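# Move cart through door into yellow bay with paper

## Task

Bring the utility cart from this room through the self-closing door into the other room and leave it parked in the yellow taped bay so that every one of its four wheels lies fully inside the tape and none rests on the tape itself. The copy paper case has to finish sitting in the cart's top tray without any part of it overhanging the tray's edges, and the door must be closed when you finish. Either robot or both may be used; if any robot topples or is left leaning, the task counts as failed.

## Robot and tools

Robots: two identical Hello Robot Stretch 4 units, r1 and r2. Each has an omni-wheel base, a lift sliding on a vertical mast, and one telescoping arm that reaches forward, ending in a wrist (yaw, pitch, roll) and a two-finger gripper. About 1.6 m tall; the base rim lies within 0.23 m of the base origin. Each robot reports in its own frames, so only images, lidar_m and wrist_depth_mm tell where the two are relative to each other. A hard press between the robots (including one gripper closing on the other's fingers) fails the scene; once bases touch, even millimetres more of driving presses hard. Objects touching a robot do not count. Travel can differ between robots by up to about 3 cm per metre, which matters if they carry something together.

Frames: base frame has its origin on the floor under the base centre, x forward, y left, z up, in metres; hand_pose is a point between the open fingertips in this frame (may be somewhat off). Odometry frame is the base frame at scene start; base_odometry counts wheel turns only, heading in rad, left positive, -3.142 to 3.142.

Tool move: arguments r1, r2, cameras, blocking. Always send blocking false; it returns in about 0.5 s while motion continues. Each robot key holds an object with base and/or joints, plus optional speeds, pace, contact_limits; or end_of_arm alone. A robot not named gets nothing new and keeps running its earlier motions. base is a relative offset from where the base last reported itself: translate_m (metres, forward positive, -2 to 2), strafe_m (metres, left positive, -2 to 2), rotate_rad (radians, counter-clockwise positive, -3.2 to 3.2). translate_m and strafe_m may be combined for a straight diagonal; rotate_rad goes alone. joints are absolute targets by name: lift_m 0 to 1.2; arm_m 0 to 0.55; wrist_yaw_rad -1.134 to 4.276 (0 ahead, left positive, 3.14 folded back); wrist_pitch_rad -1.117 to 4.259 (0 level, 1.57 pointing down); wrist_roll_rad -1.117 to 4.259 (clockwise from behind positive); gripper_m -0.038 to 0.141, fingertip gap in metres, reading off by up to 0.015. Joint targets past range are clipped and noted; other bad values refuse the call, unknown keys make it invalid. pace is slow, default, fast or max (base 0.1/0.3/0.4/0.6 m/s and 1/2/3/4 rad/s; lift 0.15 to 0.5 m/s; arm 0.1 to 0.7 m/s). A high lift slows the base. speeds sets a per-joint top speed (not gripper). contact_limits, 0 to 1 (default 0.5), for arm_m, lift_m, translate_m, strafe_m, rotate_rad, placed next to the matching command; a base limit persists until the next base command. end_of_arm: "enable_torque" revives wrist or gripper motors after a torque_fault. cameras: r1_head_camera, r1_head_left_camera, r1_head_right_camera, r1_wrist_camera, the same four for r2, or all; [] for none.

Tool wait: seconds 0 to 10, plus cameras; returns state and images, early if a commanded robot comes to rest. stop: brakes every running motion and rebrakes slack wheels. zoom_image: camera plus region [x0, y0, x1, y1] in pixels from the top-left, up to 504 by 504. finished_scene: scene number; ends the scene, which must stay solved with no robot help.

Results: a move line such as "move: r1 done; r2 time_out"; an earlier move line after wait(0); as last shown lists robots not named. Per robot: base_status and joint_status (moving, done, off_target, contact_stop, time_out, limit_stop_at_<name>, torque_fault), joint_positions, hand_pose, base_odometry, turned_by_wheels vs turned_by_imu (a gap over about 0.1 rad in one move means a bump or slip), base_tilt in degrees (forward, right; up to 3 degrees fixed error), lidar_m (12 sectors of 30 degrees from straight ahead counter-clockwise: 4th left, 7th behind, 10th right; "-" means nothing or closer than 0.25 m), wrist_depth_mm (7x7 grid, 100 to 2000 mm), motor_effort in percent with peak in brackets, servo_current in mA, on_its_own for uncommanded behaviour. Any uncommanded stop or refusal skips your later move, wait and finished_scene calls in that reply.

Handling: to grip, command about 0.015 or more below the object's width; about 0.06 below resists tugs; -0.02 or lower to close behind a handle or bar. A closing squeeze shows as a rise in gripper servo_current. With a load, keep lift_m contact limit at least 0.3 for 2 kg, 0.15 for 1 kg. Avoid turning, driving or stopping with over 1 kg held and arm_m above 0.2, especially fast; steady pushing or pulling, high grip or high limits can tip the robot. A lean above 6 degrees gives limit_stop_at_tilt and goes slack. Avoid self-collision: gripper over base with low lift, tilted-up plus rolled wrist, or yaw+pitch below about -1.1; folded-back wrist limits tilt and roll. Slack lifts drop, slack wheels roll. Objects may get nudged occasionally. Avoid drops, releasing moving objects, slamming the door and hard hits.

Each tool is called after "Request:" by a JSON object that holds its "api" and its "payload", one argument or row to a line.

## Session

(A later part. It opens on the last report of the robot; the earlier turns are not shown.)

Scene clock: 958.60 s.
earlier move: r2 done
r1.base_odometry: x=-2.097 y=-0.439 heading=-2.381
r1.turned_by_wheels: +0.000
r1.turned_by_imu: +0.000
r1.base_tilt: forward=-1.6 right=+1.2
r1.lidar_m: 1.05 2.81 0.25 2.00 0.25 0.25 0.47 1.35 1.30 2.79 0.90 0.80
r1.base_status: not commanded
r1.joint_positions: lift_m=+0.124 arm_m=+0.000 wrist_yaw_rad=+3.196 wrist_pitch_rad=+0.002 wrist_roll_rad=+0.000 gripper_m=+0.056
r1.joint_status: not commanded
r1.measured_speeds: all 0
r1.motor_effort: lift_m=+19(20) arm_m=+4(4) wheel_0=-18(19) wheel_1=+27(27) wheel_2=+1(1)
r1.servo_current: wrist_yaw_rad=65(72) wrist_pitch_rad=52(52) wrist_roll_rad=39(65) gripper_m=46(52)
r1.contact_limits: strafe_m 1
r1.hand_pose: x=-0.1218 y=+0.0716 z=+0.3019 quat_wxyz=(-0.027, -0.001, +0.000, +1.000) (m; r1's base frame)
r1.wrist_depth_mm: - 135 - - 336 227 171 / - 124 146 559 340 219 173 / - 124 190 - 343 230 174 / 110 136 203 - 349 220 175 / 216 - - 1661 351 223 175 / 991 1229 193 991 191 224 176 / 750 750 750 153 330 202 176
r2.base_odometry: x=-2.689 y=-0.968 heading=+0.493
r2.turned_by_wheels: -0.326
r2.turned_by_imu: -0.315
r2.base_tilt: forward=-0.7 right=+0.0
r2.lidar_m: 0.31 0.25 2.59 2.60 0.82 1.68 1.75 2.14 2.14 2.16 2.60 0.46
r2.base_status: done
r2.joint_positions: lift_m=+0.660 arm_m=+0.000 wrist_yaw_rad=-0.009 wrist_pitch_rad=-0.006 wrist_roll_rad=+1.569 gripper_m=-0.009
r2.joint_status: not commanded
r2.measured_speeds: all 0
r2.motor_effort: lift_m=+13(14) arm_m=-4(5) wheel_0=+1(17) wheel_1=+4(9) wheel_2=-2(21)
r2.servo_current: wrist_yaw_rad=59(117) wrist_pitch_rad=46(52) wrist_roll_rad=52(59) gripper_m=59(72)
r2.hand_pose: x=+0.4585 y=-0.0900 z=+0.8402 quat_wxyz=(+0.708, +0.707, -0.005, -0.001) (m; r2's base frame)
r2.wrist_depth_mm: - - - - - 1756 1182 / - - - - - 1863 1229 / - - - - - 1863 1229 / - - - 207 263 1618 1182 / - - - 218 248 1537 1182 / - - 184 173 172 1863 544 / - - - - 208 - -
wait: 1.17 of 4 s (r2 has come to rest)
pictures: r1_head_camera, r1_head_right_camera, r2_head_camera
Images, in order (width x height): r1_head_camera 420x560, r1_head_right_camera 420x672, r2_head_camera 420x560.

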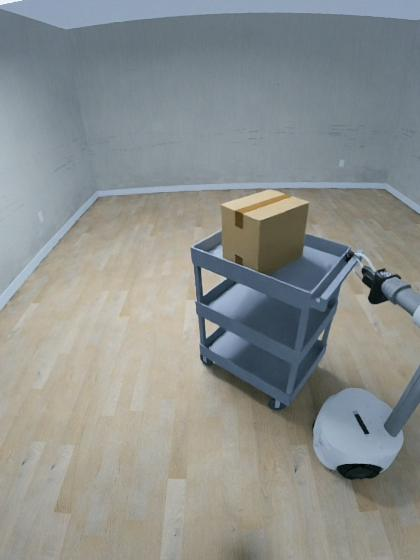

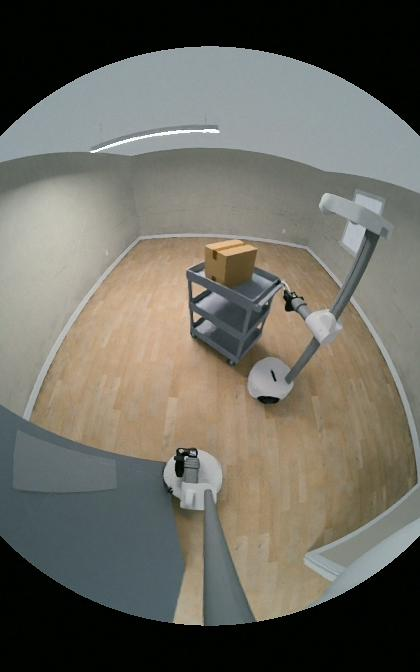

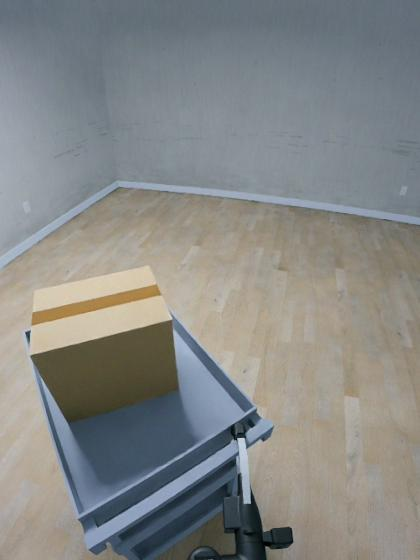

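Request:
{"api": "move", "payload": {
  "r2": {"base":{"translate_m":-0.34,"strafe_m":-0.14},"pace":"slow","contact_limits":{"translate_m":0.4}},
  "blocking": false,
  "cameras": []
}}

Request:
{"api": "wait", "payload": {
  "seconds": 7,
  "cameras": ["r1_head_right_camera","r2_head_camera"]
}}

Scene clock: 974.43 s.
move: r2 moving
r1: as last shown
r1.base_tilt: forward=-1.6 right=+1.3
r1.lidar_m: 1.07 2.81 0.26 1.98 0.25 0.25 0.46 1.35 1.29 2.80 0.88 0.83
r1.motor_effort: lift_m=+19(19) arm_m=+4(4) wheel_0=-18(18) wheel_1=+27(27) wheel_2=+1(1)
r1.servo_current: wrist_yaw_rad=59(72) wrist_pitch_rad=46(46) wrist_roll_rad=33(59) gripper_m=39(46)
r1.contact_limits: strafe_m 1
r1.wrist_depth_mm: - 135 - - 336 227 171 / - 124 145 559 340 220 173 / - 124 190 - 343 231 174 / 110 136 201 - 345 221 175 / 216 - - 1708 353 222 175 / 1025 1229 194 1008 191 224 175 / 750 750 759 153 329 202 176
r2.base_odometry: x=-2.697 y=-0.978 heading=+0.494
r2.turned_by_wheels: +0.000
r2.turned_by_imu: +0.001
r2.base_tilt: forward=-0.7 right=+0.0
r2.lidar_m: 0.30 0.28 0.32 2.63 0.82 1.69 1.76 2.10 2.15 2.14 2.60 4.08
r2.base_status: translate_m moving; strafe_m moving
r2.joint_positions: lift_m=+0.660 arm_m=+0.000 wrist_yaw_rad=+0.001 wrist_pitch_rad=-0.006 wrist_roll_rad=+1.569 gripper_m=-0.009
r2.joint_status: not commanded
r2.measured_speeds: translate_m=-0.048 strafe_m=-0.020 rotate_rad=+0.003 lift_m=+0.000 arm_m=+0.000 wrist_yaw_rad=+0.020 wrist_pitch_rad=+0.000 wrist_roll_rad=+0.000
r2.motor_effort: lift_m=+13(14) arm_m=-3(4) wheel_0=-3(7) wheel_1=-9(10) wheel_2=+14(14)
r2.servo_current: wrist_yaw_rad=52(65) wrist_pitch_rad=52(52) wrist_roll_rad=52(52) gripper_m=65(65)
r2.contact_limits: translate_m 0.4
r2.hand_pose: x=+0.4593 y=-0.0872 z=+0.8402 quat_wxyz=(+0.708, +0.707, -0.002, +0.002) (m; r2's base frame)
r2.wrist_depth_mm: - - - - - 1808 1229 / - - - - - 1863 1229 / - - - - - 1863 1229 / - - - 205 260 1661 1182 / - - - 189 247 1661 1182 / - - 186 176 171 1863 - / - - 484 - 211 - -
pictures: none
No camera images: "cameras" was empty.

Scene clock: 978.83 s.
earlier move: r2 done
r1.base_odometry: x=-2.097 y=-0.439 heading=-2.381
r1.turned_by_wheels: +0.000
r1.turned_by_imu: +0.000
r1.base_tilt: forward=-1.6 right=+1.3
r1.lidar_m: 1.06 2.80 0.25 1.99 0.25 0.25 0.45 1.34 1.32 2.80 0.82 0.90
r1.base_status: not commanded
r1.joint_positions: lift_m=+0.124 arm_m=+0.000 wrist_yaw_rad=+3.196 wrist_pitch_rad=+0.002 wrist_roll_rad=+0.000 gripper_m=+0.056
r1.joint_status: not commanded
r1.measured_speeds: all 0
r1.motor_effort: lift_m=+19(20) arm_m=+4(4) wheel_0=-18(19) wheel_1=+27(28) wheel_2=+1(1)
r1.servo_current: wrist_yaw_rad=52(72) wrist_pitch_rad=39(52) wrist_roll_rad=52(65) gripper_m=39(52)
r1.contact_limits: strafe_m 1
r1.hand_pose: x=-0.1218 y=+0.0716 z=+0.3019 quat_wxyz=(-0.027, -0.001, +0.000, +1.000) (m; r1's base frame)
r1.wrist_depth_mm: - 135 - - 336 227 171 / - 124 146 564 340 219 173 / - 124 190 - 343 231 174 / 110 135 202 - 347 221 175 / 216 - - 1756 349 224 176 / 1008 1205 193 1025 191 224 175 / 759 759 759 153 327 202 176
r2.base_odometry: x=-2.922 y=-1.252 heading=+0.493
r2.turned_by_wheels: -0.001
r2.turned_by_imu: -0.001
r2.base_tilt: forward=-0.7 right=+0.1
r2.lidar_m: 0.32 0.30 2.83 0.83 0.83 1.47 1.46 1.78 1.91 1.91 2.32 0.46
r2.base_status: done
r2.joint_positions: lift_m=+0.660 arm_m=+0.000 wrist_yaw_rad=-0.001 wrist_pitch_rad=-0.006 wrist_roll_rad=+1.569 gripper_m=-0.009
r2.joint_status: not commanded
r2.measured_speeds: all 0
r2.motor_effort: lift_m=+13(14) arm_m=-4(4) wheel_0=-8(13) wheel_1=-7(10) wheel_2=+6(18)
r2.servo_current: wrist_yaw_rad=39(65) wrist_pitch_rad=46(52) wrist_roll_rad=52(65) gripper_m=65(65)
r2.contact_limits: translate_m 0.4
r2.hand_pose: x=+0.4592 y=-0.0876 z=+0.8402 quat_wxyz=(+0.708, +0.707, -0.002, +0.002) (m; r2's base frame)
r2.wrist_depth_mm: - - - - - 1808 1229 / - - - - - 1808 1229 / - - - 204 - 1808 1255 / - - - 197 252 257 254 / - - - 186 242 1863 512 / - - 186 175 171 778 - / - - 402 - 216 - -
wait: 4.40 of 7 s (r2 has come to rest)
pictures: r1_head_right_camera, r2_head_camera
Images, in order (width x height): r1_head_right_camera 420x672, r2_head_camera 420x560.

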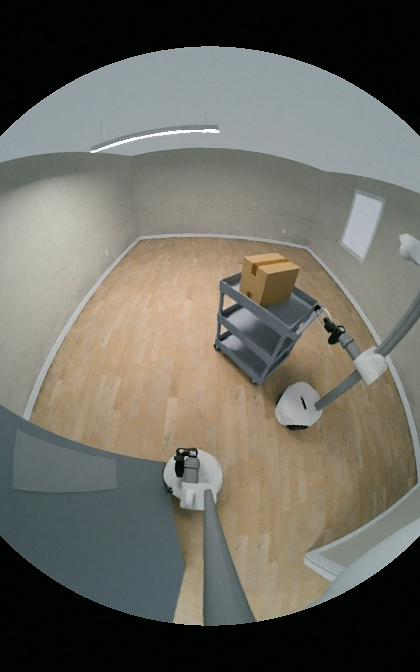

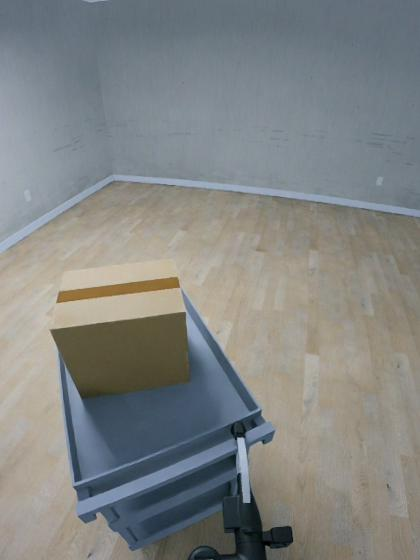

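Request:
{"api": "move", "payload": {
  "r2": {"base":{"rotate_rad":-0.24},"pace":"slow"},
  "blocking": false,
  "cameras": []
}}

Request:
{"api": "wait", "payload": {
  "seconds": 4,
  "cameras": []
}}

Request:
{"api": "move", "payload": {
  "r2": {"base":{"strafe_m":0.22},"pace":"slow","contact_limits":{"strafe_m":0.4}},
  "blocking": false,
  "cameras": []
}}

Request:
{"api": "wait", "payload": {
  "seconds": 6,
  "cameras": ["r1_head_camera","r1_head_right_camera","r2_head_camera","r2_head_left_camera"]
}}

Scene clock: 992.47 s.
move: r2 moving
r1: as last shown
r1.base_tilt: forward=-1.5 right=+1.3
r1.lidar_m: 1.08 2.81 0.25 2.00 0.25 0.25 0.47 1.33 1.30 2.80 0.80 0.90
r1.motor_effort: lift_m=+19(19) arm_m=+4(4) wheel_0=-18(18) wheel_1=+27(28) wheel_2=+1(1)
r1.servo_current: wrist_yaw_rad=46(78) wrist_pitch_rad=39(46) wrist_roll_rad=46(59) gripper_m=39(46)
r1.contact_limits: strafe_m 1
r1.wrist_depth_mm: - 135 - - 338 227 171 / - 124 146 564 340 219 172 / - 125 190 - 345 232 174 / 110 135 202 - 345 220 175 / 216 - - 1661 349 223 176 / 1008 1229 194 1025 191 223 176 / 759 759 759 153 329 202 175
r2.base_odometry: x=-2.922 y=-1.252 heading=+0.371
r2.turned_by_wheels: -0.122
r2.turned_by_imu: -0.117
r2.base_tilt: forward=-0.7 right=+0.0
r2.lidar_m: 0.34 0.31 0.32 0.87 0.82 1.73 1.44 1.66 1.89 1.91 2.15 3.47
r2.base_status: rotate_rad moving
r2.joint_positions: lift_m=+0.660 arm_m=+0.000 wrist_yaw_rad=+0.020 wrist_pitch_rad=-0.006 wrist_roll_rad=+1.569 gripper_m=-0.009
r2.joint_status: not commanded
r2.measured_speeds: translate_m=+0.000 strafe_m=+0.001 rotate_rad=-0.475 lift_m=+0.000 arm_m=+0.000 wrist_yaw_rad=+0.075 wrist_pitch_rad=+0.000 wrist_roll_rad=+0.000
r2.motor_effort: lift_m=+13(14) arm_m=-4(4) wheel_0=+21(21) wheel_1=+11(11) wheel_2=+18(18)
r2.servo_current: wrist_yaw_rad=111(111) wrist_pitch_rad=46(46) wrist_roll_rad=46(59) gripper_m=65(65)
r2.hand_pose: x=+0.4610 y=-0.0817 z=+0.8402 quat_wxyz=(+0.708, +0.707, +0.005, +0.009) (m; r2's base frame)
r2.wrist_depth_mm: - - - - - 1863 1205 / - - - - - 1808 1229 / - - - - - 1863 1255 / - - - 201 257 1661 1182 / - - - 190 248 1618 436 / - - 187 179 230 778 - / - - 413 - - - -
pictures: none
No camera images: "cameras" was empty.

Scene clock: 993.77 s.
earlier move: r2 done
r1.base_odometry: x=-2.097 y=-0.439 heading=-2.381
r1.turned_by_wheels: +0.000
r1.turned_by_imu: +0.000
r1.base_tilt: forward=-1.6 right=+1.3
r1.lidar_m: 1.12 2.79 0.25 1.99 0.25 0.25 0.47 1.34 1.32 2.79 0.83 0.94
r1.base_status: not commanded
r1.joint_positions: lift_m=+0.124 arm_m=+0.000 wrist_yaw_rad=+3.196 wrist_pitch_rad=+0.002 wrist_roll_rad=+0.000 gripper_m=+0.056
r1.joint_status: not commanded
r1.measured_speeds: all 0
r1.motor_effort: lift_m=+19(19) arm_m=+4(4) wheel_0=-18(18) wheel_1=+27(28) wheel_2=+1(1)
r1.servo_current: wrist_yaw_rad=65(78) wrist_pitch_rad=39(46) wrist_roll_rad=59(65) gripper_m=39(46)
r1.contact_limits: strafe_m 1
r1.hand_pose: x=-0.1218 y=+0.0716 z=+0.3019 quat_wxyz=(-0.027, -0.001, +0.000, +1.000) (m; r1's base frame)
r1.wrist_depth_mm: - 135 - - 336 227 171 / - 124 146 559 340 219 172 / - 124 190 - 345 231 174 / 110 136 202 - 347 220 175 / 216 - - 1708 351 222 176 / 1008 1205 194 1008 191 224 176 / 759 750 759 153 327 202 176
r2.base_odometry: x=-2.922 y=-1.252 heading=+0.252
r2.turned_by_wheels: -0.118
r2.turned_by_imu: -0.123
r2.base_tilt: forward=-0.7 right=+0.1
r2.lidar_m: 0.27 0.25 0.25 2.84 0.84 1.54 1.44 1.56 1.96 1.89 2.06 2.95
r2.base_status: done
r2.joint_positions: lift_m=+0.660 arm_m=+0.000 wrist_yaw_rad=-0.009 wrist_pitch_rad=-0.006 wrist_roll_rad=+1.569 gripper_m=-0.009
r2.joint_status: not commanded
r2.measured_speeds: all 0
r2.motor_effort: lift_m=+13(14) arm_m=+4(4) wheel_0=-3(22) wheel_1=+2(11) wheel_2=-6(18)
r2.servo_current: wrist_yaw_rad=59(143) wrist_pitch_rad=52(52) wrist_roll_rad=52(59) gripper_m=59(72)
r2.hand_pose: x=+0.4585 y=-0.0900 z=+0.8402 quat_wxyz=(+0.708, +0.707, -0.005, -0.001) (m; r2's base frame)
r2.wrist_depth_mm: - - - - - 1808 1205 / - - - - - 1863 1229 / - - - - - 1863 1229 / - - - 213 - 1863 1229 / - - - 193 255 259 258 / - - 182 172 172 1756 1229 / - - - - 194 1618 -
wait: 1.30 of 4 s (r2 has come to rest)
pictures: none
No camera images: "cameras" was empty.

Scene clock: 994.27 s.
move: r2 moving
r1: as last shown
r1.lidar_m: 1.08 2.80 0.25 1.99 0.25 0.25 0.47 1.31 1.31 2.80 0.80 0.96
r1.motor_effort: lift_m=+19(19) arm_m=+4(4) wheel_0=-18(18) wheel_1=+27(27) wheel_2=+1(1)
r1.servo_current: wrist_yaw_rad=39(59) wrist_pitch_rad=33(52) wrist_roll_rad=46(59) gripper_m=46(46)
r1.contact_limits: strafe_m 1
r1.wrist_depth_mm: - 135 - - 334 227 172 / - 124 146 564 340 219 173 / - 124 190 - 345 230 174 / 110 136 202 - 347 221 174 / 216 - - 1756 351 222 176 / 1008 1229 194 1008 190 224 175 / 759 750 750 154 329 202 175
r2.base_odometry: x=-2.926 y=-1.238 heading=+0.252
r2.turned_by_wheels: -0.001
r2.turned_by_imu: -0.001
r2.base_tilt: forward=-0.7 right=+0.1
r2.lidar_m: 0.25 0.25 0.26 2.84 0.83 1.52 1.46 1.55 1.95 1.91 2.04 2.97
r2.base_status: strafe_m moving
r2.joint_positions: lift_m=+0.660 arm_m=+0.000 wrist_yaw_rad=-0.009 wrist_pitch_rad=-0.006 wrist_roll_rad=+1.569 gripper_m=-0.009
r2.joint_status: not commanded
r2.measured_speeds: translate_m=+0.000 strafe_m=+0.056 rotate_rad=-0.001 lift_m=+0.000 arm_m=+0.000 wrist_yaw_rad=+0.000 wrist_pitch_rad=+0.000 wrist_roll_rad=+0.000
r2.motor_effort: lift_m=+13(14) arm_m=+4(4) wheel_0=-14(14) wheel_1=+6(10) wheel_2=+0(5)
r2.servo_current: wrist_yaw_rad=72(72) wrist_pitch_rad=46(52) wrist_roll_rad=46(59) gripper_m=59(72)
r2.contact_limits: strafe_m 0.4
r2.hand_pose: x=+0.4585 y=-0.0900 z=+0.8402 quat_wxyz=(+0.708, +0.707, -0.005, -0.001) (m; r2's base frame)
r2.wrist_depth_mm: - - - - - 1808 1229 / - - - - - 1808 1229 / - - - - - 1863 1229 / - - - 213 - 1863 1255 / - - - 191 255 260 259 / - - 182 171 171 1708 1281 / - - - - 201 1618 517
pictures: none
No camera images: "cameras" was empty.

Scene clock: 997.10 s.
earlier move: r2 done
r1.base_odometry: x=-2.097 y=-0.439 heading=-2.381
r1.turned_by_wheels: +0.000
r1.turned_by_imu: +0.000
r1.base_tilt: forward=-1.6 right=+1.3
r1.lidar_m: 0.99 2.81 0.26 1.99 0.25 0.25 0.48 1.34 1.30 2.79 0.64 0.66
r1.base_status: not commanded
r1.joint_positions: lift_m=+0.124 arm_m=+0.000 wrist_yaw_rad=+3.196 wrist_pitch_rad=+0.002 wrist_roll_rad=+0.000 gripper_m=+0.056
r1.joint_status: not commanded
r1.measured_speeds: all 0
r1.motor_effort: lift_m=+19(20) arm_m=+4(4) wheel_0=-18(19) wheel_1=+27(28) wheel_2=+1(1)
r1.servo_current: wrist_yaw_rad=46(72) wrist_pitch_rad=33(52) wrist_roll_rad=33(72) gripper_m=39(52)
r1.contact_limits: strafe_m 1
r1.hand_pose: x=-0.1218 y=+0.0716 z=+0.3019 quat_wxyz=(-0.027, -0.001, +0.000, +1.000) (m; r1's base frame)
r1.wrist_depth_mm: - 135 - - 336 227 171 / - 124 146 559 340 218 172 / - 124 190 - 345 230 173 / 110 135 202 - 349 220 175 / 216 - - 1661 351 223 176 / 991 1205 193 1008 191 223 176 / 759 750 759 153 329 202 176
r2.base_odometry: x=-2.977 y=-1.039 heading=+0.252
r2.turned_by_wheels: +0.000
r2.turned_by_imu: -0.002
r2.base_tilt: forward=-0.7 right=+0.1
r2.lidar_m: 0.32 0.27 2.69 2.61 0.62 0.74 1.46 1.52 2.16 2.12 2.28 0.46
r2.base_status: done
r2.joint_positions: lift_m=+0.660 arm_m=+0.000 wrist_yaw_rad=-0.012 wrist_pitch_rad=-0.006 wrist_roll_rad=+1.569 gripper_m=-0.009
r2.joint_status: not commanded
r2.measured_speeds: all 0
r2.motor_effort: lift_m=+13(14) arm_m=+4(4) wheel_0=-8(18) wheel_1=+4(10) wheel_2=-3(5)
r2.servo_current: wrist_yaw_rad=78(85) wrist_pitch_rad=46(52) wrist_roll_rad=46(59) gripper_m=59(72)
r2.contact_limits: strafe_m 0.4
r2.hand_pose: x=+0.4582 y=-0.0909 z=+0.8402 quat_wxyz=(+0.708, +0.707, -0.006, -0.002) (m; r2's base frame)
r2.wrist_depth_mm: - - - - - 1863 1229 / - - - - - 1863 1255 / - - - - - 1808 1255 / - - - 204 259 1756 1255 / - - - 195 248 265 265 / - - 185 173 170 1863 539 / - - - - 211 - -
wait: 2.83 of 6 s (r2 has come to rest)
pictures: r1_head_camera, r1_head_right_camera, r2_head_camera, r2_head_left_camera
Images, in order (width x height): r1_head_camera 420x560, r1_head_right_camera 420x672, r2_head_camera 420x560, r2_head_left_camera 420x672.

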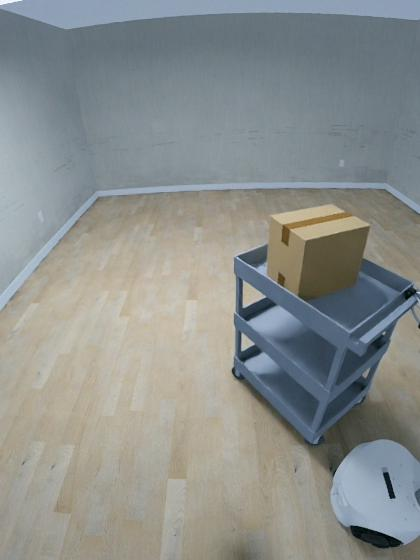

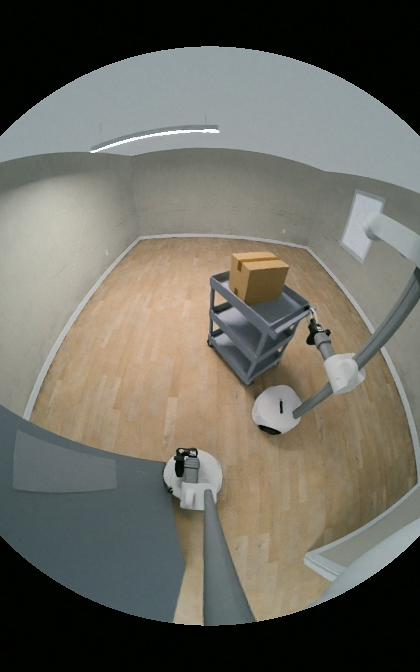

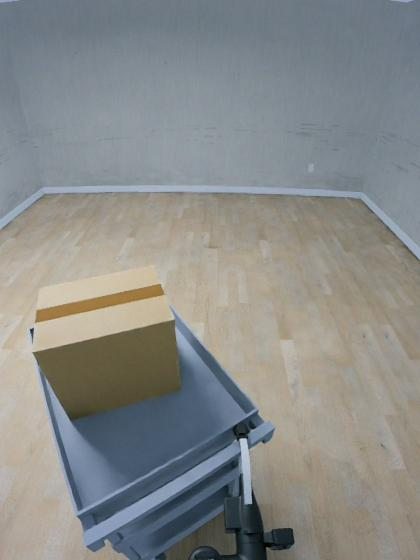

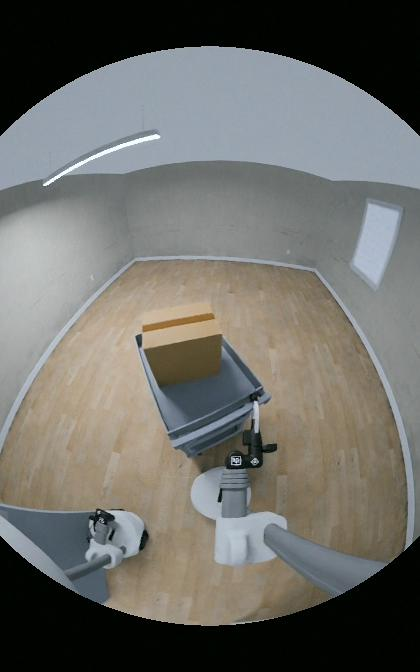

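Request:
{"api": "move", "payload": {
  "r2": {"base":{"translate_m":-0.28,"strafe_m":-0.08},"pace":"slow","contact_limits":{"translate_m":0.4}},
  "blocking": false,
  "cameras": []
}}

Request:
{"api": "wait", "payload": {
  "seconds": 6,
  "cameras": ["r1_head_right_camera","r2_head_camera"]
}}

Scene clock: 1005.10 s.
move: r2 moving
r1: as last shown
r1.lidar_m: 0.98 2.81 0.25 2.00 0.25 0.25 0.47 1.34 1.32 2.81 0.61 0.62
r1.motor_effort: lift_m=+19(19) arm_m=+4(4) wheel_0=-18(18) wheel_1=+27(28) wheel_2=+1(1)
r1.servo_current: wrist_yaw_rad=46(65) wrist_pitch_rad=46(46) wrist_roll_rad=46(65) gripper_m=46(46)
r1.contact_limits: strafe_m 1
r1.wrist_depth_mm: - 135 - - 338 227 171 / - 124 145 559 340 219 172 / - 124 190 - 343 231 173 / 110 135 202 - 349 220 175 / 216 - - 1661 349 222 175 / 1025 1182 193 1008 191 224 175 / 750 750 759 153 327 202 175
r2.base_odometry: x=-2.988 y=-1.046 heading=+0.251
r2.turned_by_wheels: +0.000
r2.turned_by_imu: +0.000
r2.base_tilt: forward=-0.7 right=+0.1
r2.lidar_m: 0.29 0.26 0.30 2.65 0.64 0.76 1.45 1.54 2.16 2.11 2.25 3.24
r2.base_status: translate_m moving; strafe_m moving
r2.joint_positions: lift_m=+0.660 arm_m=+0.000 wrist_yaw_rad=-0.004 wrist_pitch_rad=-0.006 wrist_roll_rad=+1.569 gripper_m=-0.009
r2.joint_status: not commanded
r2.measured_speeds: translate_m=-0.048 strafe_m=-0.013 rotate_rad=+0.002 lift_m=+0.000 arm_m=+0.000 wrist_yaw_rad=+0.053 wrist_pitch_rad=+0.000 wrist_roll_rad=+0.000
r2.motor_effort: lift_m=+13(14) arm_m=+4(4) wheel_0=-11(11) wheel_1=-7(8) wheel_2=+9(9)
r2.servo_current: wrist_yaw_rad=46(85) wrist_pitch_rad=46(46) wrist_roll_rad=39(59) gripper_m=65(65)
r2.contact_limits: translate_m 0.4
r2.hand_pose: x=+0.4589 y=-0.0886 z=+0.8402 quat_wxyz=(+0.708, +0.707, -0.003, +0.001) (m; r2's base frame)
r2.wrist_depth_mm: - - - - - 1808 1229 / - - - - - 1808 1229 / - - - - - 1808 1255 / - - - 202 259 1618 1205 / - - - 189 251 272 1182 / - - 185 175 170 1863 - / - - 504 - 211 - -
pictures: none
No camera images: "cameras" was empty.

Scene clock: 1008.77 s.
earlier move: r2 done
r1.base_odometry: x=-2.097 y=-0.439 heading=-2.381
r1.turned_by_wheels: +0.000
r1.turned_by_imu: +0.000
r1.base_tilt: forward=-1.6 right=+1.3
r1.lidar_m: 1.02 2.81 0.25 2.00 0.25 0.25 0.46 1.32 1.31 0.61 0.57 0.70
r1.base_status: not commanded
r1.joint_positions: lift_m=+0.124 arm_m=+0.000 wrist_yaw_rad=+3.196 wrist_pitch_rad=+0.002 wrist_roll_rad=+0.000 gripper_m=+0.056
r1.joint_status: not commanded
r1.measured_speeds: all 0
r1.motor_effort: lift_m=+19(19) arm_m=+4(4) wheel_0=-17(19) wheel_1=+27(28) wheel_2=+1(1)
r1.servo_current: wrist_yaw_rad=59(72) wrist_pitch_rad=46(52) wrist_roll_rad=65(65) gripper_m=33(46)
r1.contact_limits: strafe_m 1
r1.hand_pose: x=-0.1218 y=+0.0716 z=+0.3019 quat_wxyz=(-0.027, -0.001, +0.000, +1.000) (m; r1's base frame)
r1.wrist_depth_mm: - 134 - - 336 228 171 / - 124 146 564 342 219 173 / - 124 190 - 343 231 174 / 110 135 202 - 347 220 175 / 216 - - 1708 351 222 175 / 1008 1205 194 991 190 224 176 / 750 750 759 153 329 202 176
r2.base_odometry: x=-3.228 y=-1.186 heading=+0.252
r2.turned_by_wheels: +0.001
r2.turned_by_imu: +0.003
r2.base_tilt: forward=-0.7 right=+0.0
r2.lidar_m: 0.34 0.36 2.79 0.60 0.61 1.31 1.18 1.25 1.83 2.01 2.13 0.48
r2.base_status: done
r2.joint_positions: lift_m=+0.660 arm_m=+0.000 wrist_yaw_rad=+0.013 wrist_pitch_rad=-0.006 wrist_roll_rad=+1.569 gripper_m=-0.009
r2.joint_status: not commanded
r2.measured_speeds: all 0
r2.motor_effort: lift_m=+13(14) arm_m=-3(4) wheel_0=+1(11) wheel_1=-4(11) wheel_2=+8(19)
r2.servo_current: wrist_yaw_rad=72(85) wrist_pitch_rad=46(52) wrist_roll_rad=39(65) gripper_m=59(72)
r2.contact_limits: translate_m 0.4
r2.hand_pose: x=+0.4604 y=-0.0837 z=+0.8402 quat_wxyz=(+0.708, +0.707, +0.003, +0.007) (m; r2's base frame)
r2.wrist_depth_mm: - - - - - 1808 1205 / - - - - - 1808 1205 / - - - - - 1808 1229 / - - - 191 245 1499 250 / - - - 202 240 778 - / - - 187 177 170 788 - / - 424 413 - 220 - -
wait: 3.67 of 6 s (r2 has come to rest)
pictures: r1_head_right_camera, r2_head_camera
Images, in order (width x height): r1_head_right_camera 420x672, r2_head_camera 420x560.

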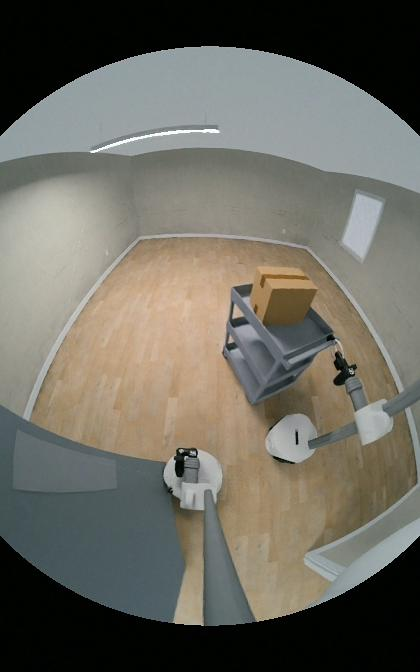

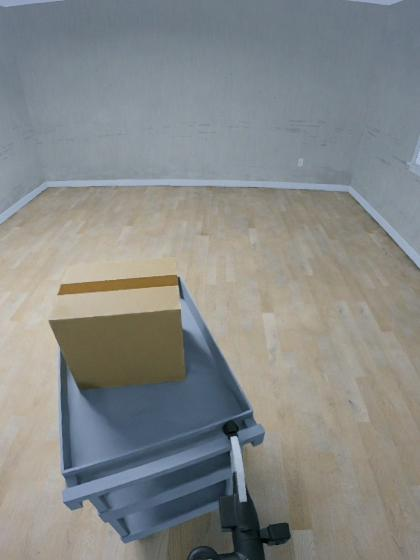

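Request:
{"api": "move", "payload": {
  "r2": {"base":{"translate_m":-0.35},"pace":"slow","contact_limits":{"translate_m":0.4}},
  "blocking": false,
  "cameras": []
}}

Request:
{"api": "wait", "payload": {
  "seconds": 6,
  "cameras": ["r1_head_right_camera","r2_head_camera","r2_head_right_camera","r2_head_left_camera"]
}}

Scene clock: 1015.17 s.
move: r2 moving
r1: as last shown
r1.lidar_m: 1.01 2.81 0.25 1.99 0.25 0.25 0.46 1.34 1.33 0.60 0.59 0.67
r1.motor_effort: lift_m=+19(20) arm_m=+4(4) wheel_0=-18(18) wheel_1=+27(27) wheel_2=+1(1)
r1.servo_current: wrist_yaw_rad=52(59) wrist_pitch_rad=39(46) wrist_roll_rad=39(65) gripper_m=39(46)
r1.contact_limits: strafe_m 1
r1.wrist_depth_mm: - 135 - - 334 228 171 / - 124 146 564 342 219 172 / - 124 190 - 342 231 173 / 110 135 202 - 349 221 174 / 216 - - 1708 351 223 175 / 1025 1205 193 1008 191 224 175 / 750 750 759 153 327 202 176
r2.base_odometry: x=-3.240 y=-1.190 heading=+0.252
r2.turned_by_wheels: +0.000
r2.turned_by_imu: +0.001
r2.base_tilt: forward=-0.6 right=+0.1
r2.lidar_m: 0.36 0.35 2.79 0.58 0.61 1.33 1.17 1.25 1.80 2.02 2.17 0.47
r2.base_status: translate_m moving
r2.joint_positions: lift_m=+0.660 arm_m=+0.000 wrist_yaw_rad=+0.013 wrist_pitch_rad=-0.006 wrist_roll_rad=+1.569 gripper_m=-0.009
r2.joint_status: not commanded
r2.measured_speeds: translate_m=-0.049 strafe_m=+0.001 rotate_rad=-0.004 lift_m=+0.000 arm_m=+0.000 wrist_yaw_rad=+0.000 wrist_pitch_rad=+0.000 wrist_roll_rad=+0.000
r2.motor_effort: lift_m=+13(14) arm_m=-3(4) wheel_0=-3(4) wheel_1=-5(6) wheel_2=+12(15)
r2.servo_current: wrist_yaw_rad=72(85) wrist_pitch_rad=46(46) wrist_roll_rad=52(52) gripper_m=59(72)
r2.contact_limits: translate_m 0.4
r2.hand_pose: x=+0.4604 y=-0.0837 z=+0.8402 quat_wxyz=(+0.708, +0.707, +0.003, +0.007) (m; r2's base frame)
r2.wrist_depth_mm: - - - - - 1756 1205 / - - - - - 1808 1229 / - - - - - 1921 1229 / - - - 190 244 252 250 / - - - 200 241 1576 - / - - 186 177 170 788 - / - 421 415 - 220 - -
pictures: none
No camera images: "cameras" was empty.

Scene clock: 1019.43 s.
earlier move: r2 done
r1.base_odometry: x=-2.097 y=-0.439 heading=-2.381
r1.turned_by_wheels: +0.000
r1.turned_by_imu: +0.000
r1.base_tilt: forward=-1.6 right=+1.3
r1.lidar_m: 4.87 2.81 0.25 2.01 0.25 0.25 0.47 1.34 0.61 0.57 0.54 0.65
r1.base_status: not commanded
r1.joint_positions: lift_m=+0.124 arm_m=+0.000 wrist_yaw_rad=+3.196 wrist_pitch_rad=+0.002 wrist_roll_rad=+0.000 gripper_m=+0.056
r1.joint_status: not commanded
r1.measured_speeds: all 0
r1.motor_effort: lift_m=+19(20) arm_m=+4(4) wheel_0=-19(19) wheel_1=+27(28) wheel_2=+1(1)
r1.servo_current: wrist_yaw_rad=46(72) wrist_pitch_rad=39(52) wrist_roll_rad=33(72) gripper_m=39(52)
r1.contact_limits: strafe_m 1
r1.hand_pose: x=-0.1218 y=+0.0716 z=+0.3019 quat_wxyz=(-0.027, -0.001, +0.000, +1.000) (m; r1's base frame)
r1.wrist_depth_mm: - 134 - - 334 227 171 / - 124 145 564 342 218 173 / - 124 190 - 343 231 173 / 110 135 202 - 347 221 175 / 216 - - 1661 349 223 176 / 1008 1229 194 1008 191 224 176 / 750 750 759 153 327 202 176
r2.base_odometry: x=-3.567 y=-1.274 heading=+0.251
r2.turned_by_wheels: -0.001
r2.turned_by_imu: -0.002
r2.base_tilt: forward=-0.7 right=+0.1
r2.lidar_m: 0.39 0.41 0.63 0.59 1.00 3.88 0.81 0.86 1.32 1.98 2.14 0.48
r2.base_status: done
r2.joint_positions: lift_m=+0.660 arm_m=+0.000 wrist_yaw_rad=-0.003 wrist_pitch_rad=-0.006 wrist_roll_rad=+1.569 gripper_m=-0.009
r2.joint_status: not commanded
r2.measured_speeds: all 0
r2.motor_effort: lift_m=+13(14) arm_m=-3(4) wheel_0=-8(16) wheel_1=-5(9) wheel_2=+4(15)
r2.servo_current: wrist_yaw_rad=65(85) wrist_pitch_rad=46(52) wrist_roll_rad=46(65) gripper_m=52(72)
r2.contact_limits: translate_m 0.4
r2.hand_pose: x=+0.4590 y=-0.0884 z=+0.8402 quat_wxyz=(+0.708, +0.707, -0.003, +0.001) (m; r2's base frame)
r2.wrist_depth_mm: - - - - - 1863 1205 / - - - - - 1756 1229 / - - - - - 1808 1255 / - - - 176 234 238 235 / - - 521 192 233 820 - / - 449 186 176 169 809 - / - 1921 455 - 230 - -
wait: 4.27 of 6 s (r2 has come to rest)
pictures: r1_head_right_camera, r2_head_camera, r2_head_left_camera, r2_head_right_camera
Images, in order (width x height): r1_head_right_camera 420x672, r2_head_camera 420x560, r2_head_left_camera 420x672, r2_head_right_camera 420x672.

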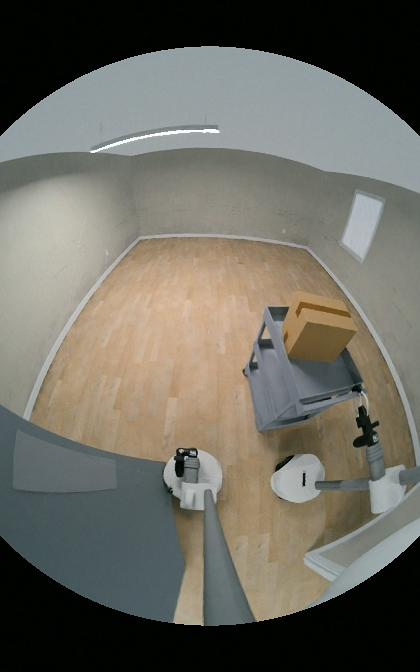

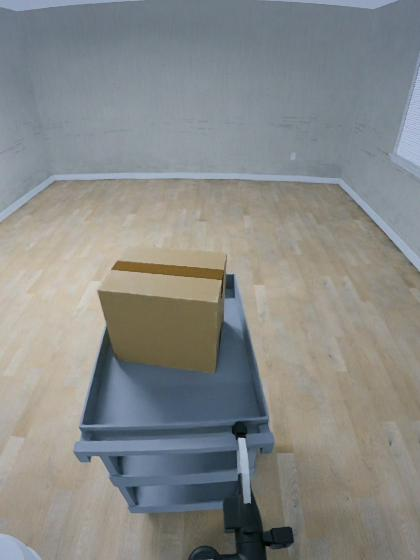

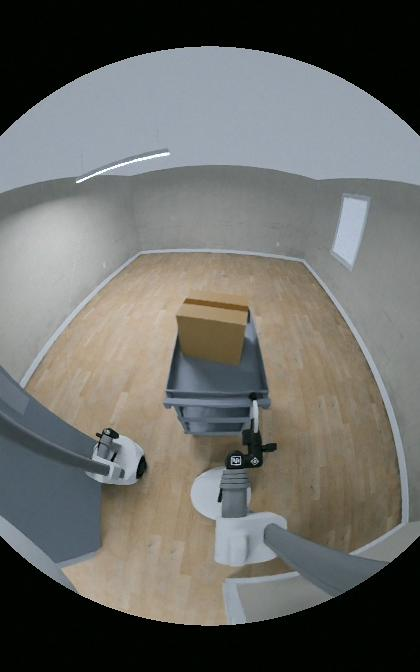

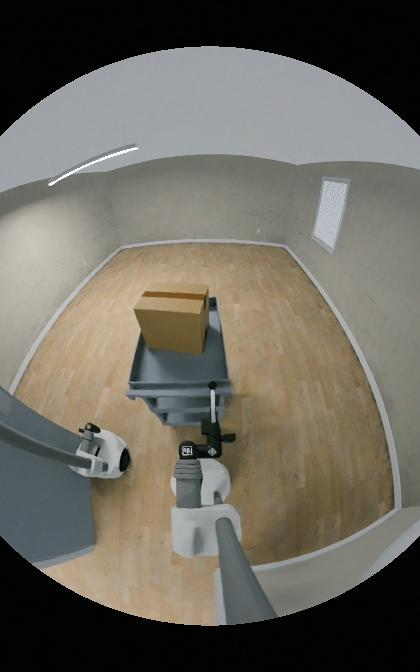

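Request:
{"api": "move", "payload": {
  "r2": {"joints":{"gripper_m":0.1}},
  "blocking": false,
  "cameras": []
}}

Request:
{"api": "wait", "payload": {
  "seconds": 3,
  "cameras": []
}}

Request:
{"api": "move", "payload": {
  "r2": {"base":{"translate_m":-0.12},"pace":"slow"},
  "blocking": false,
  "cameras": []
}}

Request:
{"api": "wait", "payload": {
  "seconds": 3,
  "cameras": []
}}

Request:
{"api": "move", "payload": {
  "r2": {"base":{"strafe_m":0.16},"pace":"slow"},
  "blocking": false,
  "cameras": []
}}

Request:
{"api": "wait", "payload": {
  "seconds": 4,
  "cameras": ["r2_head_camera","r2_head_left_camera","r2_wrist_camera"]
}}

Scene clock: 1030.93 s.
move: r2 moving
r1: as last shown
r1.lidar_m: 4.87 2.81 0.25 2.00 0.25 0.25 0.47 1.33 0.63 0.57 0.54 0.65
r1.motor_effort: lift_m=+19(19) arm_m=+4(4) wheel_0=-18(19) wheel_1=+27(28) wheel_2=+1(1)
r1.servo_current: wrist_yaw_rad=33(65) wrist_pitch_rad=39(46) wrist_roll_rad=52(65) gripper_m=46(46)
r1.contact_limits: strafe_m 1
r1.wrist_depth_mm: - 135 - - 332 227 170 / - 124 146 559 342 219 173 / - 124 190 - 343 230 174 / 109 135 202 - 347 221 175 / 216 - - 1661 351 223 175 / 1008 1229 194 1025 191 224 176 / 741 750 741 153 329 202 176
r2.base_odometry: x=-3.567 y=-1.274 heading=+0.251
r2.turned_by_wheels: +0.000
r2.turned_by_imu: +0.000
r2.base_tilt: forward=-0.8 right=+0.1
r2.lidar_m: 0.38 0.41 0.60 0.59 0.96 3.90 0.82 0.87 1.29 1.99 2.13 0.43
r2.base_status: not commanded
r2.joint_positions: lift_m=+0.660 arm_m=+0.000 wrist_yaw_rad=-0.005 wrist_pitch_rad=-0.006 wrist_roll_rad=+1.569 gripper_m=+0.012
r2.joint_status: gripper_m moving
r2.measured_speeds: all 0
r2.motor_effort: lift_m=+13(14) arm_m=-4(4) wheel_0=-8(9) wheel_1=-4(5) wheel_2=+2(5)
r2.servo_current: wrist_yaw_rad=52(59) wrist_pitch_rad=46(46) wrist_roll_rad=46(59) gripper_m=111(111)
r2.contact_limits: translate_m 0.4
r2.hand_pose: x=+0.4588 y=-0.0889 z=+0.8402 quat_wxyz=(+0.708, +0.707, -0.004, +0.000) (m; r2's base frame)
r2.wrist_depth_mm: - - - - - 1808 1205 / - - - - - 1808 1229 / - - - - - 1863 1255 / - - - 180 236 241 238 / - - 535 196 236 809 - / - 452 190 179 175 820 - / - 1983 459 - 121 - -
pictures: none
No camera images: "cameras" was empty.

Scene clock: 1032.30 s.
earlier move: r2 done
r1.base_odometry: x=-2.097 y=-0.439 heading=-2.381
r1.turned_by_wheels: +0.000
r1.turned_by_imu: +0.000
r1.base_tilt: forward=-1.6 right=+1.3
r1.lidar_m: 4.87 2.81 0.26 1.99 0.25 0.25 0.48 1.35 0.63 0.57 0.55 0.64
r1.base_status: not commanded
r1.joint_positions: lift_m=+0.124 arm_m=+0.000 wrist_yaw_rad=+3.196 wrist_pitch_rad=+0.002 wrist_roll_rad=+0.000 gripper_m=+0.056
r1.joint_status: not commanded
r1.measured_speeds: all 0
r1.motor_effort: lift_m=+19(20) arm_m=+4(4) wheel_0=-17(19) wheel_1=+27(28) wheel_2=+1(1)
r1.servo_current: wrist_yaw_rad=26(65) wrist_pitch_rad=46(46) wrist_roll_rad=33(65) gripper_m=46(46)
r1.contact_limits: strafe_m 1
r1.hand_pose: x=-0.1218 y=+0.0716 z=+0.3019 quat_wxyz=(-0.027, -0.001, +0.000, +1.000) (m; r1's base frame)
r1.wrist_depth_mm: - 135 - - 336 228 171 / - 124 145 564 342 218 172 / - 124 190 - 343 231 173 / 110 135 202 - 349 220 175 / 216 - - 1661 351 223 175 / 1008 1229 193 1008 191 223 176 / 759 750 759 153 327 202 176
r2.base_odometry: x=-3.567 y=-1.274 heading=+0.252
r2.turned_by_wheels: +0.000
r2.turned_by_imu: +0.001
r2.base_tilt: forward=-0.7 right=+0.1
r2.lidar_m: 0.40 0.42 0.62 0.60 0.96 3.89 0.83 0.90 1.27 2.00 2.11 0.44
r2.base_status: not commanded
r2.joint_positions: lift_m=+0.660 arm_m=+0.000 wrist_yaw_rad=-0.003 wrist_pitch_rad=-0.002 wrist_roll_rad=+1.569 gripper_m=+0.100
r2.joint_status: all done
r2.measured_speeds: all 0
r2.motor_effort: lift_m=+14(14) arm_m=-3(4) wheel_0=-4(9) wheel_1=-3(5) wheel_2=+1(5)
r2.servo_current: wrist_yaw_rad=52(59) wrist_pitch_rad=39(52) wrist_roll_rad=39(59) gripper_m=52(143)
r2.contact_limits: translate_m 0.4
r2.hand_pose: x=+0.4590 y=-0.0883 z=+0.8391 quat_wxyz=(+0.708, +0.707, -0.002, +0.000) (m; r2's base frame)
r2.wrist_depth_mm: - - - - - 1661 1138 / - - - - - 1708 1182 / - - - 190 - 1576 1160 / - - - 189 254 254 255 / - - 473 248 248 - - / - 452 187 247 193 - - / - 469 466 - - - -
wait: 1.37 of 3 s (r2 has come to rest)
pictures: none
No camera images: "cameras" was empty.

Scene clock: 1032.80 s.
move: r2 moving
r1: as last shown
r1.lidar_m: 4.87 2.81 0.25 1.99 0.25 0.25 0.46 1.34 0.67 0.58 0.54 0.63
r1.motor_effort: lift_m=+19(19) arm_m=+4(4) wheel_0=-18(18) wheel_1=+27(27) wheel_2=+1(1)
r1.servo_current: wrist_yaw_rad=46(72) wrist_pitch_rad=33(46) wrist_roll_rad=52(65) gripper_m=52(52)
r1.contact_limits: strafe_m 1
r1.wrist_depth_mm: - 135 - - 336 226 171 / - 124 146 564 338 218 172 / - 124 191 - 343 230 174 / 110 136 202 - 349 221 175 / 216 - - 1708 347 222 175 / 1025 1229 194 1008 191 224 176 / 759 750 750 153 327 202 176
r2.base_odometry: x=-3.579 y=-1.277 heading=+0.251
r2.turned_by_wheels: +0.000
r2.turned_by_imu: +0.000
r2.base_tilt: forward=-0.7 right=+0.0
r2.lidar_m: 0.40 0.43 0.60 0.58 0.96 3.84 0.81 0.87 1.26 1.98 2.13 0.45
r2.base_status: translate_m moving
r2.joint_positions: lift_m=+0.660 arm_m=+0.000 wrist_yaw_rad=-0.003 wrist_pitch_rad=-0.002 wrist_roll_rad=+1.569 gripper_m=+0.100
r2.joint_status: not commanded
r2.measured_speeds: translate_m=-0.048 strafe_m=+0.000 rotate_rad=+0.000 lift_m=+0.000 arm_m=+0.000 wrist_yaw_rad=+0.000 wrist_pitch_rad=+0.000 wrist_roll_rad=+0.000
r2.motor_effort: lift_m=+14(14) arm_m=-3(4) wheel_0=-6(9) wheel_1=-8(8) wheel_2=+9(9)
r2.servo_current: wrist_yaw_rad=39(52) wrist_pitch_rad=46(46) wrist_roll_rad=39(52) gripper_m=52(59)
r2.hand_pose: x=+0.4590 y=-0.0883 z=+0.8391 quat_wxyz=(+0.708, +0.707, -0.002, +0.000) (m; r2's base frame)
r2.wrist_depth_mm: - - - - - 1618 1138 / - - - - - 1661 1182 / - - - - - 1708 1160 / - - - 200 266 265 - / - - 480 259 258 - - / - 462 196 258 187 - - / - - 477 - - - -
pictures: none
No camera images: "cameras" was empty.

Scene clock: 1034.77 s.
earlier move: r2 done
r1.base_odometry: x=-2.097 y=-0.439 heading=-2.381
r1.turned_by_wheels: +0.000
r1.turned_by_imu: +0.000
r1.base_tilt: forward=-1.6 right=+1.3
r1.lidar_m: 4.88 2.81 0.25 1.99 0.25 0.25 0.47 1.34 0.62 0.62 0.57 0.65
r1.base_status: not commanded
r1.joint_positions: lift_m=+0.124 arm_m=+0.000 wrist_yaw_rad=+3.196 wrist_pitch_rad=+0.002 wrist_roll_rad=+0.000 gripper_m=+0.056
r1.joint_status: not commanded
r1.measured_speeds: all 0
r1.motor_effort: lift_m=+19(19) arm_m=+4(4) wheel_0=-18(19) wheel_1=+27(28) wheel_2=+1(1)
r1.servo_current: wrist_yaw_rad=59(72) wrist_pitch_rad=33(52) wrist_roll_rad=46(72) gripper_m=39(52)
r1.contact_limits: strafe_m 1
r1.hand_pose: x=-0.1218 y=+0.0716 z=+0.3019 quat_wxyz=(-0.027, -0.001, +0.000, +1.000) (m; r1's base frame)
r1.wrist_depth_mm: - 135 - - 338 227 171 / - 124 145 564 342 219 172 / - 124 191 - 343 229 174 / 110 135 202 - 349 220 175 / 216 - - 1661 349 223 176 / 1008 1229 193 1025 191 223 176 / 759 750 750 153 329 202 176
r2.base_odometry: x=-3.683 y=-1.303 heading=+0.251
r2.turned_by_wheels: +0.000
r2.turned_by_imu: +0.000
r2.base_tilt: forward=-0.6 right=+0.0
r2.lidar_m: 0.52 0.56 0.60 0.64 0.98 3.74 0.72 0.76 1.11 1.98 2.12 0.55
r2.base_status: done
r2.joint_positions: lift_m=+0.660 arm_m=+0.000 wrist_yaw_rad=-0.003 wrist_pitch_rad=-0.002 wrist_roll_rad=+1.569 gripper_m=+0.100
r2.joint_status: not commanded
r2.measured_speeds: all 0
r2.motor_effort: lift_m=+14(14) arm_m=-3(4) wheel_0=-5(10) wheel_1=-5(8) wheel_2=+5(10)
r2.servo_current: wrist_yaw_rad=52(59) wrist_pitch_rad=39(46) wrist_roll_rad=46(59) gripper_m=46(59)
r2.hand_pose: x=+0.4590 y=-0.0883 z=+0.8391 quat_wxyz=(+0.708, +0.707, -0.002, +0.000) (m; r2's base frame)
r2.wrist_depth_mm: - - - - - 1618 1160 / - - - - - 1708 1160 / - - - - - 1661 1182 / - - - 307 373 373 - / - - 574 364 976 - - / - - 195 306 187 - - / - - 597 - - - -
wait: 1.97 of 3 s (r2 has come to rest)
pictures: none
No camera images: "cameras" was empty.

Scene clock: 1035.27 s.
move: r2 moving
r1: as last shown
r1.lidar_m: 4.87 2.82 0.25 2.01 0.25 0.25 0.45 1.32 0.59 0.59 0.55 0.62
r1.servo_current: wrist_yaw_rad=39(78) wrist_pitch_rad=46(46) wrist_roll_rad=52(52) gripper_m=39(46)
r1.contact_limits: strafe_m 1
r1.wrist_depth_mm: - 135 - - 336 227 171 / - 124 146 564 340 219 173 / - 124 190 - 343 231 174 / 110 135 202 - 349 221 174 / 216 - - 1661 351 224 175 / 1008 1205 193 1008 191 224 176 / 750 759 759 153 327 202 176
r2.base_odometry: x=-3.686 y=-1.290 heading=+0.251
r2.turned_by_wheels: +0.000
r2.turned_by_imu: +0.000
r2.base_tilt: forward=-0.7 right=+0.1
r2.lidar_m: 0.52 0.54 0.61 0.58 0.97 3.76 0.70 0.76 1.11 1.99 2.15 0.58
r2.base_status: strafe_m moving
r2.joint_positions: lift_m=+0.660 arm_m=+0.000 wrist_yaw_rad=-0.003 wrist_pitch_rad=-0.002 wrist_roll_rad=+1.569 gripper_m=+0.100
r2.joint_status: not commanded
r2.measured_speeds: translate_m=+0.000 strafe_m=+0.055 rotate_rad=-0.001 lift_m=+0.000 arm_m=+0.000 wrist_yaw_rad=+0.000 wrist_pitch_rad=+0.000 wrist_roll_rad=+0.000
r2.motor_effort: lift_m=+14(14) arm_m=-4(4) wheel_0=-5(9) wheel_1=+8(8) wheel_2=+0(3)
r2.servo_current: wrist_yaw_rad=52(59) wrist_pitch_rad=46(46) wrist_roll_rad=46(59) gripper_m=52(52)
r2.hand_pose: x=+0.4590 y=-0.0883 z=+0.8391 quat_wxyz=(+0.708, +0.707, -0.002, +0.000) (m; r2's base frame)
r2.wrist_depth_mm: - - - - - 1661 1160 / - - - - - 1661 1160 / - - - - - 1576 1160 / - - - 366 976 370 - / - - 564 364 960 - - / - - 195 304 187 - - / - - 603 - - - -
pictures: none
No camera images: "cameras" was empty.

Scene clock: 1037.50 s.
earlier move: r2 done
r1.base_odometry: x=-2.097 y=-0.439 heading=-2.381
r1.turned_by_wheels: +0.000
r1.turned_by_imu: +0.000
r1.base_tilt: forward=-1.6 right=+1.3
r1.lidar_m: 4.87 2.82 0.25 2.01 0.25 0.25 0.48 1.31 0.47 0.48 0.56 0.65
r1.base_status: not commanded
r1.joint_positions: lift_m=+0.124 arm_m=+0.000 wrist_yaw_rad=+3.196 wrist_pitch_rad=+0.002 wrist_roll_rad=+0.000 gripper_m=+0.056
r1.joint_status: not commanded
r1.measured_speeds: all 0
r1.motor_effort: lift_m=+19(20) arm_m=+4(4) wheel_0=-18(19) wheel_1=+27(28) wheel_2=+1(1)
r1.servo_current: wrist_yaw_rad=52(78) wrist_pitch_rad=39(52) wrist_roll_rad=59(59) gripper_m=46(52)
r1.contact_limits: strafe_m 1
r1.hand_pose: x=-0.1218 y=+0.0716 z=+0.3019 quat_wxyz=(-0.027, -0.001, +0.000, +1.000) (m; r1's base frame)
r1.wrist_depth_mm: - 135 - - 334 227 171 / - 124 146 564 342 219 173 / - 124 190 - 343 230 174 / 110 136 202 - 347 220 175 / 215 - - 1661 349 223 176 / 1008 1229 194 1008 191 224 175 / 759 759 759 154 327 202 176
r2.base_odometry: x=-3.722 y=-1.149 heading=+0.251
r2.turned_by_wheels: +0.000
r2.turned_by_imu: +0.000
r2.base_tilt: forward=-0.7 right=+0.1
r2.lidar_m: 0.52 3.46 0.46 0.48 0.84 3.73 0.80 0.73 1.09 2.12 2.28 0.55
r2.base_status: done
r2.joint_positions: lift_m=+0.660 arm_m=+0.000 wrist_yaw_rad=-0.003 wrist_pitch_rad=-0.002 wrist_roll_rad=+1.569 gripper_m=+0.100
r2.joint_status: not commanded
r2.measured_speeds: all 0
r2.motor_effort: lift_m=+14(14) arm_m=-3(4) wheel_0=-3(12) wheel_1=+5(9) wheel_2=+0(3)
r2.servo_current: wrist_yaw_rad=59(59) wrist_pitch_rad=46(52) wrist_roll_rad=46(59) gripper_m=46(59)
r2.hand_pose: x=+0.4590 y=-0.0883 z=+0.8391 quat_wxyz=(+0.708, +0.707, -0.002, +0.000) (m; r2's base frame)
r2.wrist_depth_mm: - - - 357 375 368 370 / - - - 364 - 1708 - / - - - 362 - - - / - - 569 362 - - - / - - 585 359 960 - - / - - 194 303 192 - - / - - - - - 1863 -
wait: 2.23 of 4 s (r2 has come to rest)
pictures: r2_head_camera, r2_head_left_camera, r2_wrist_camera
Images, in order (width x height): r2_head_camera 420x560, r2_head_left_camera 420x672, r2_wrist_camera 616x392.

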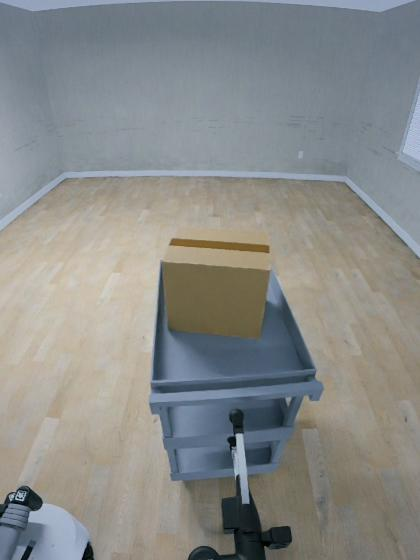

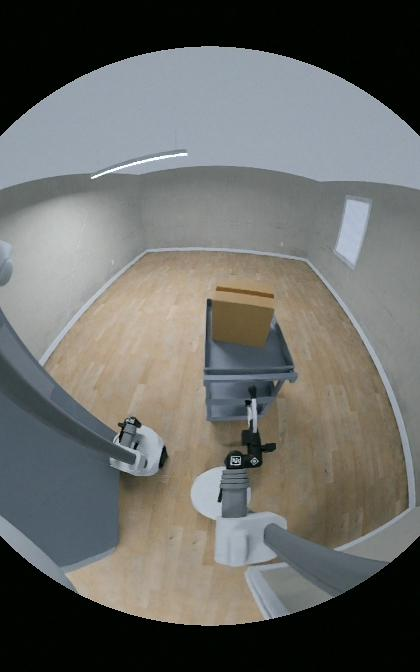

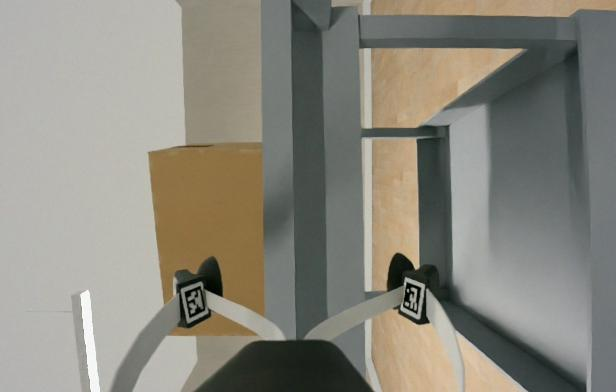

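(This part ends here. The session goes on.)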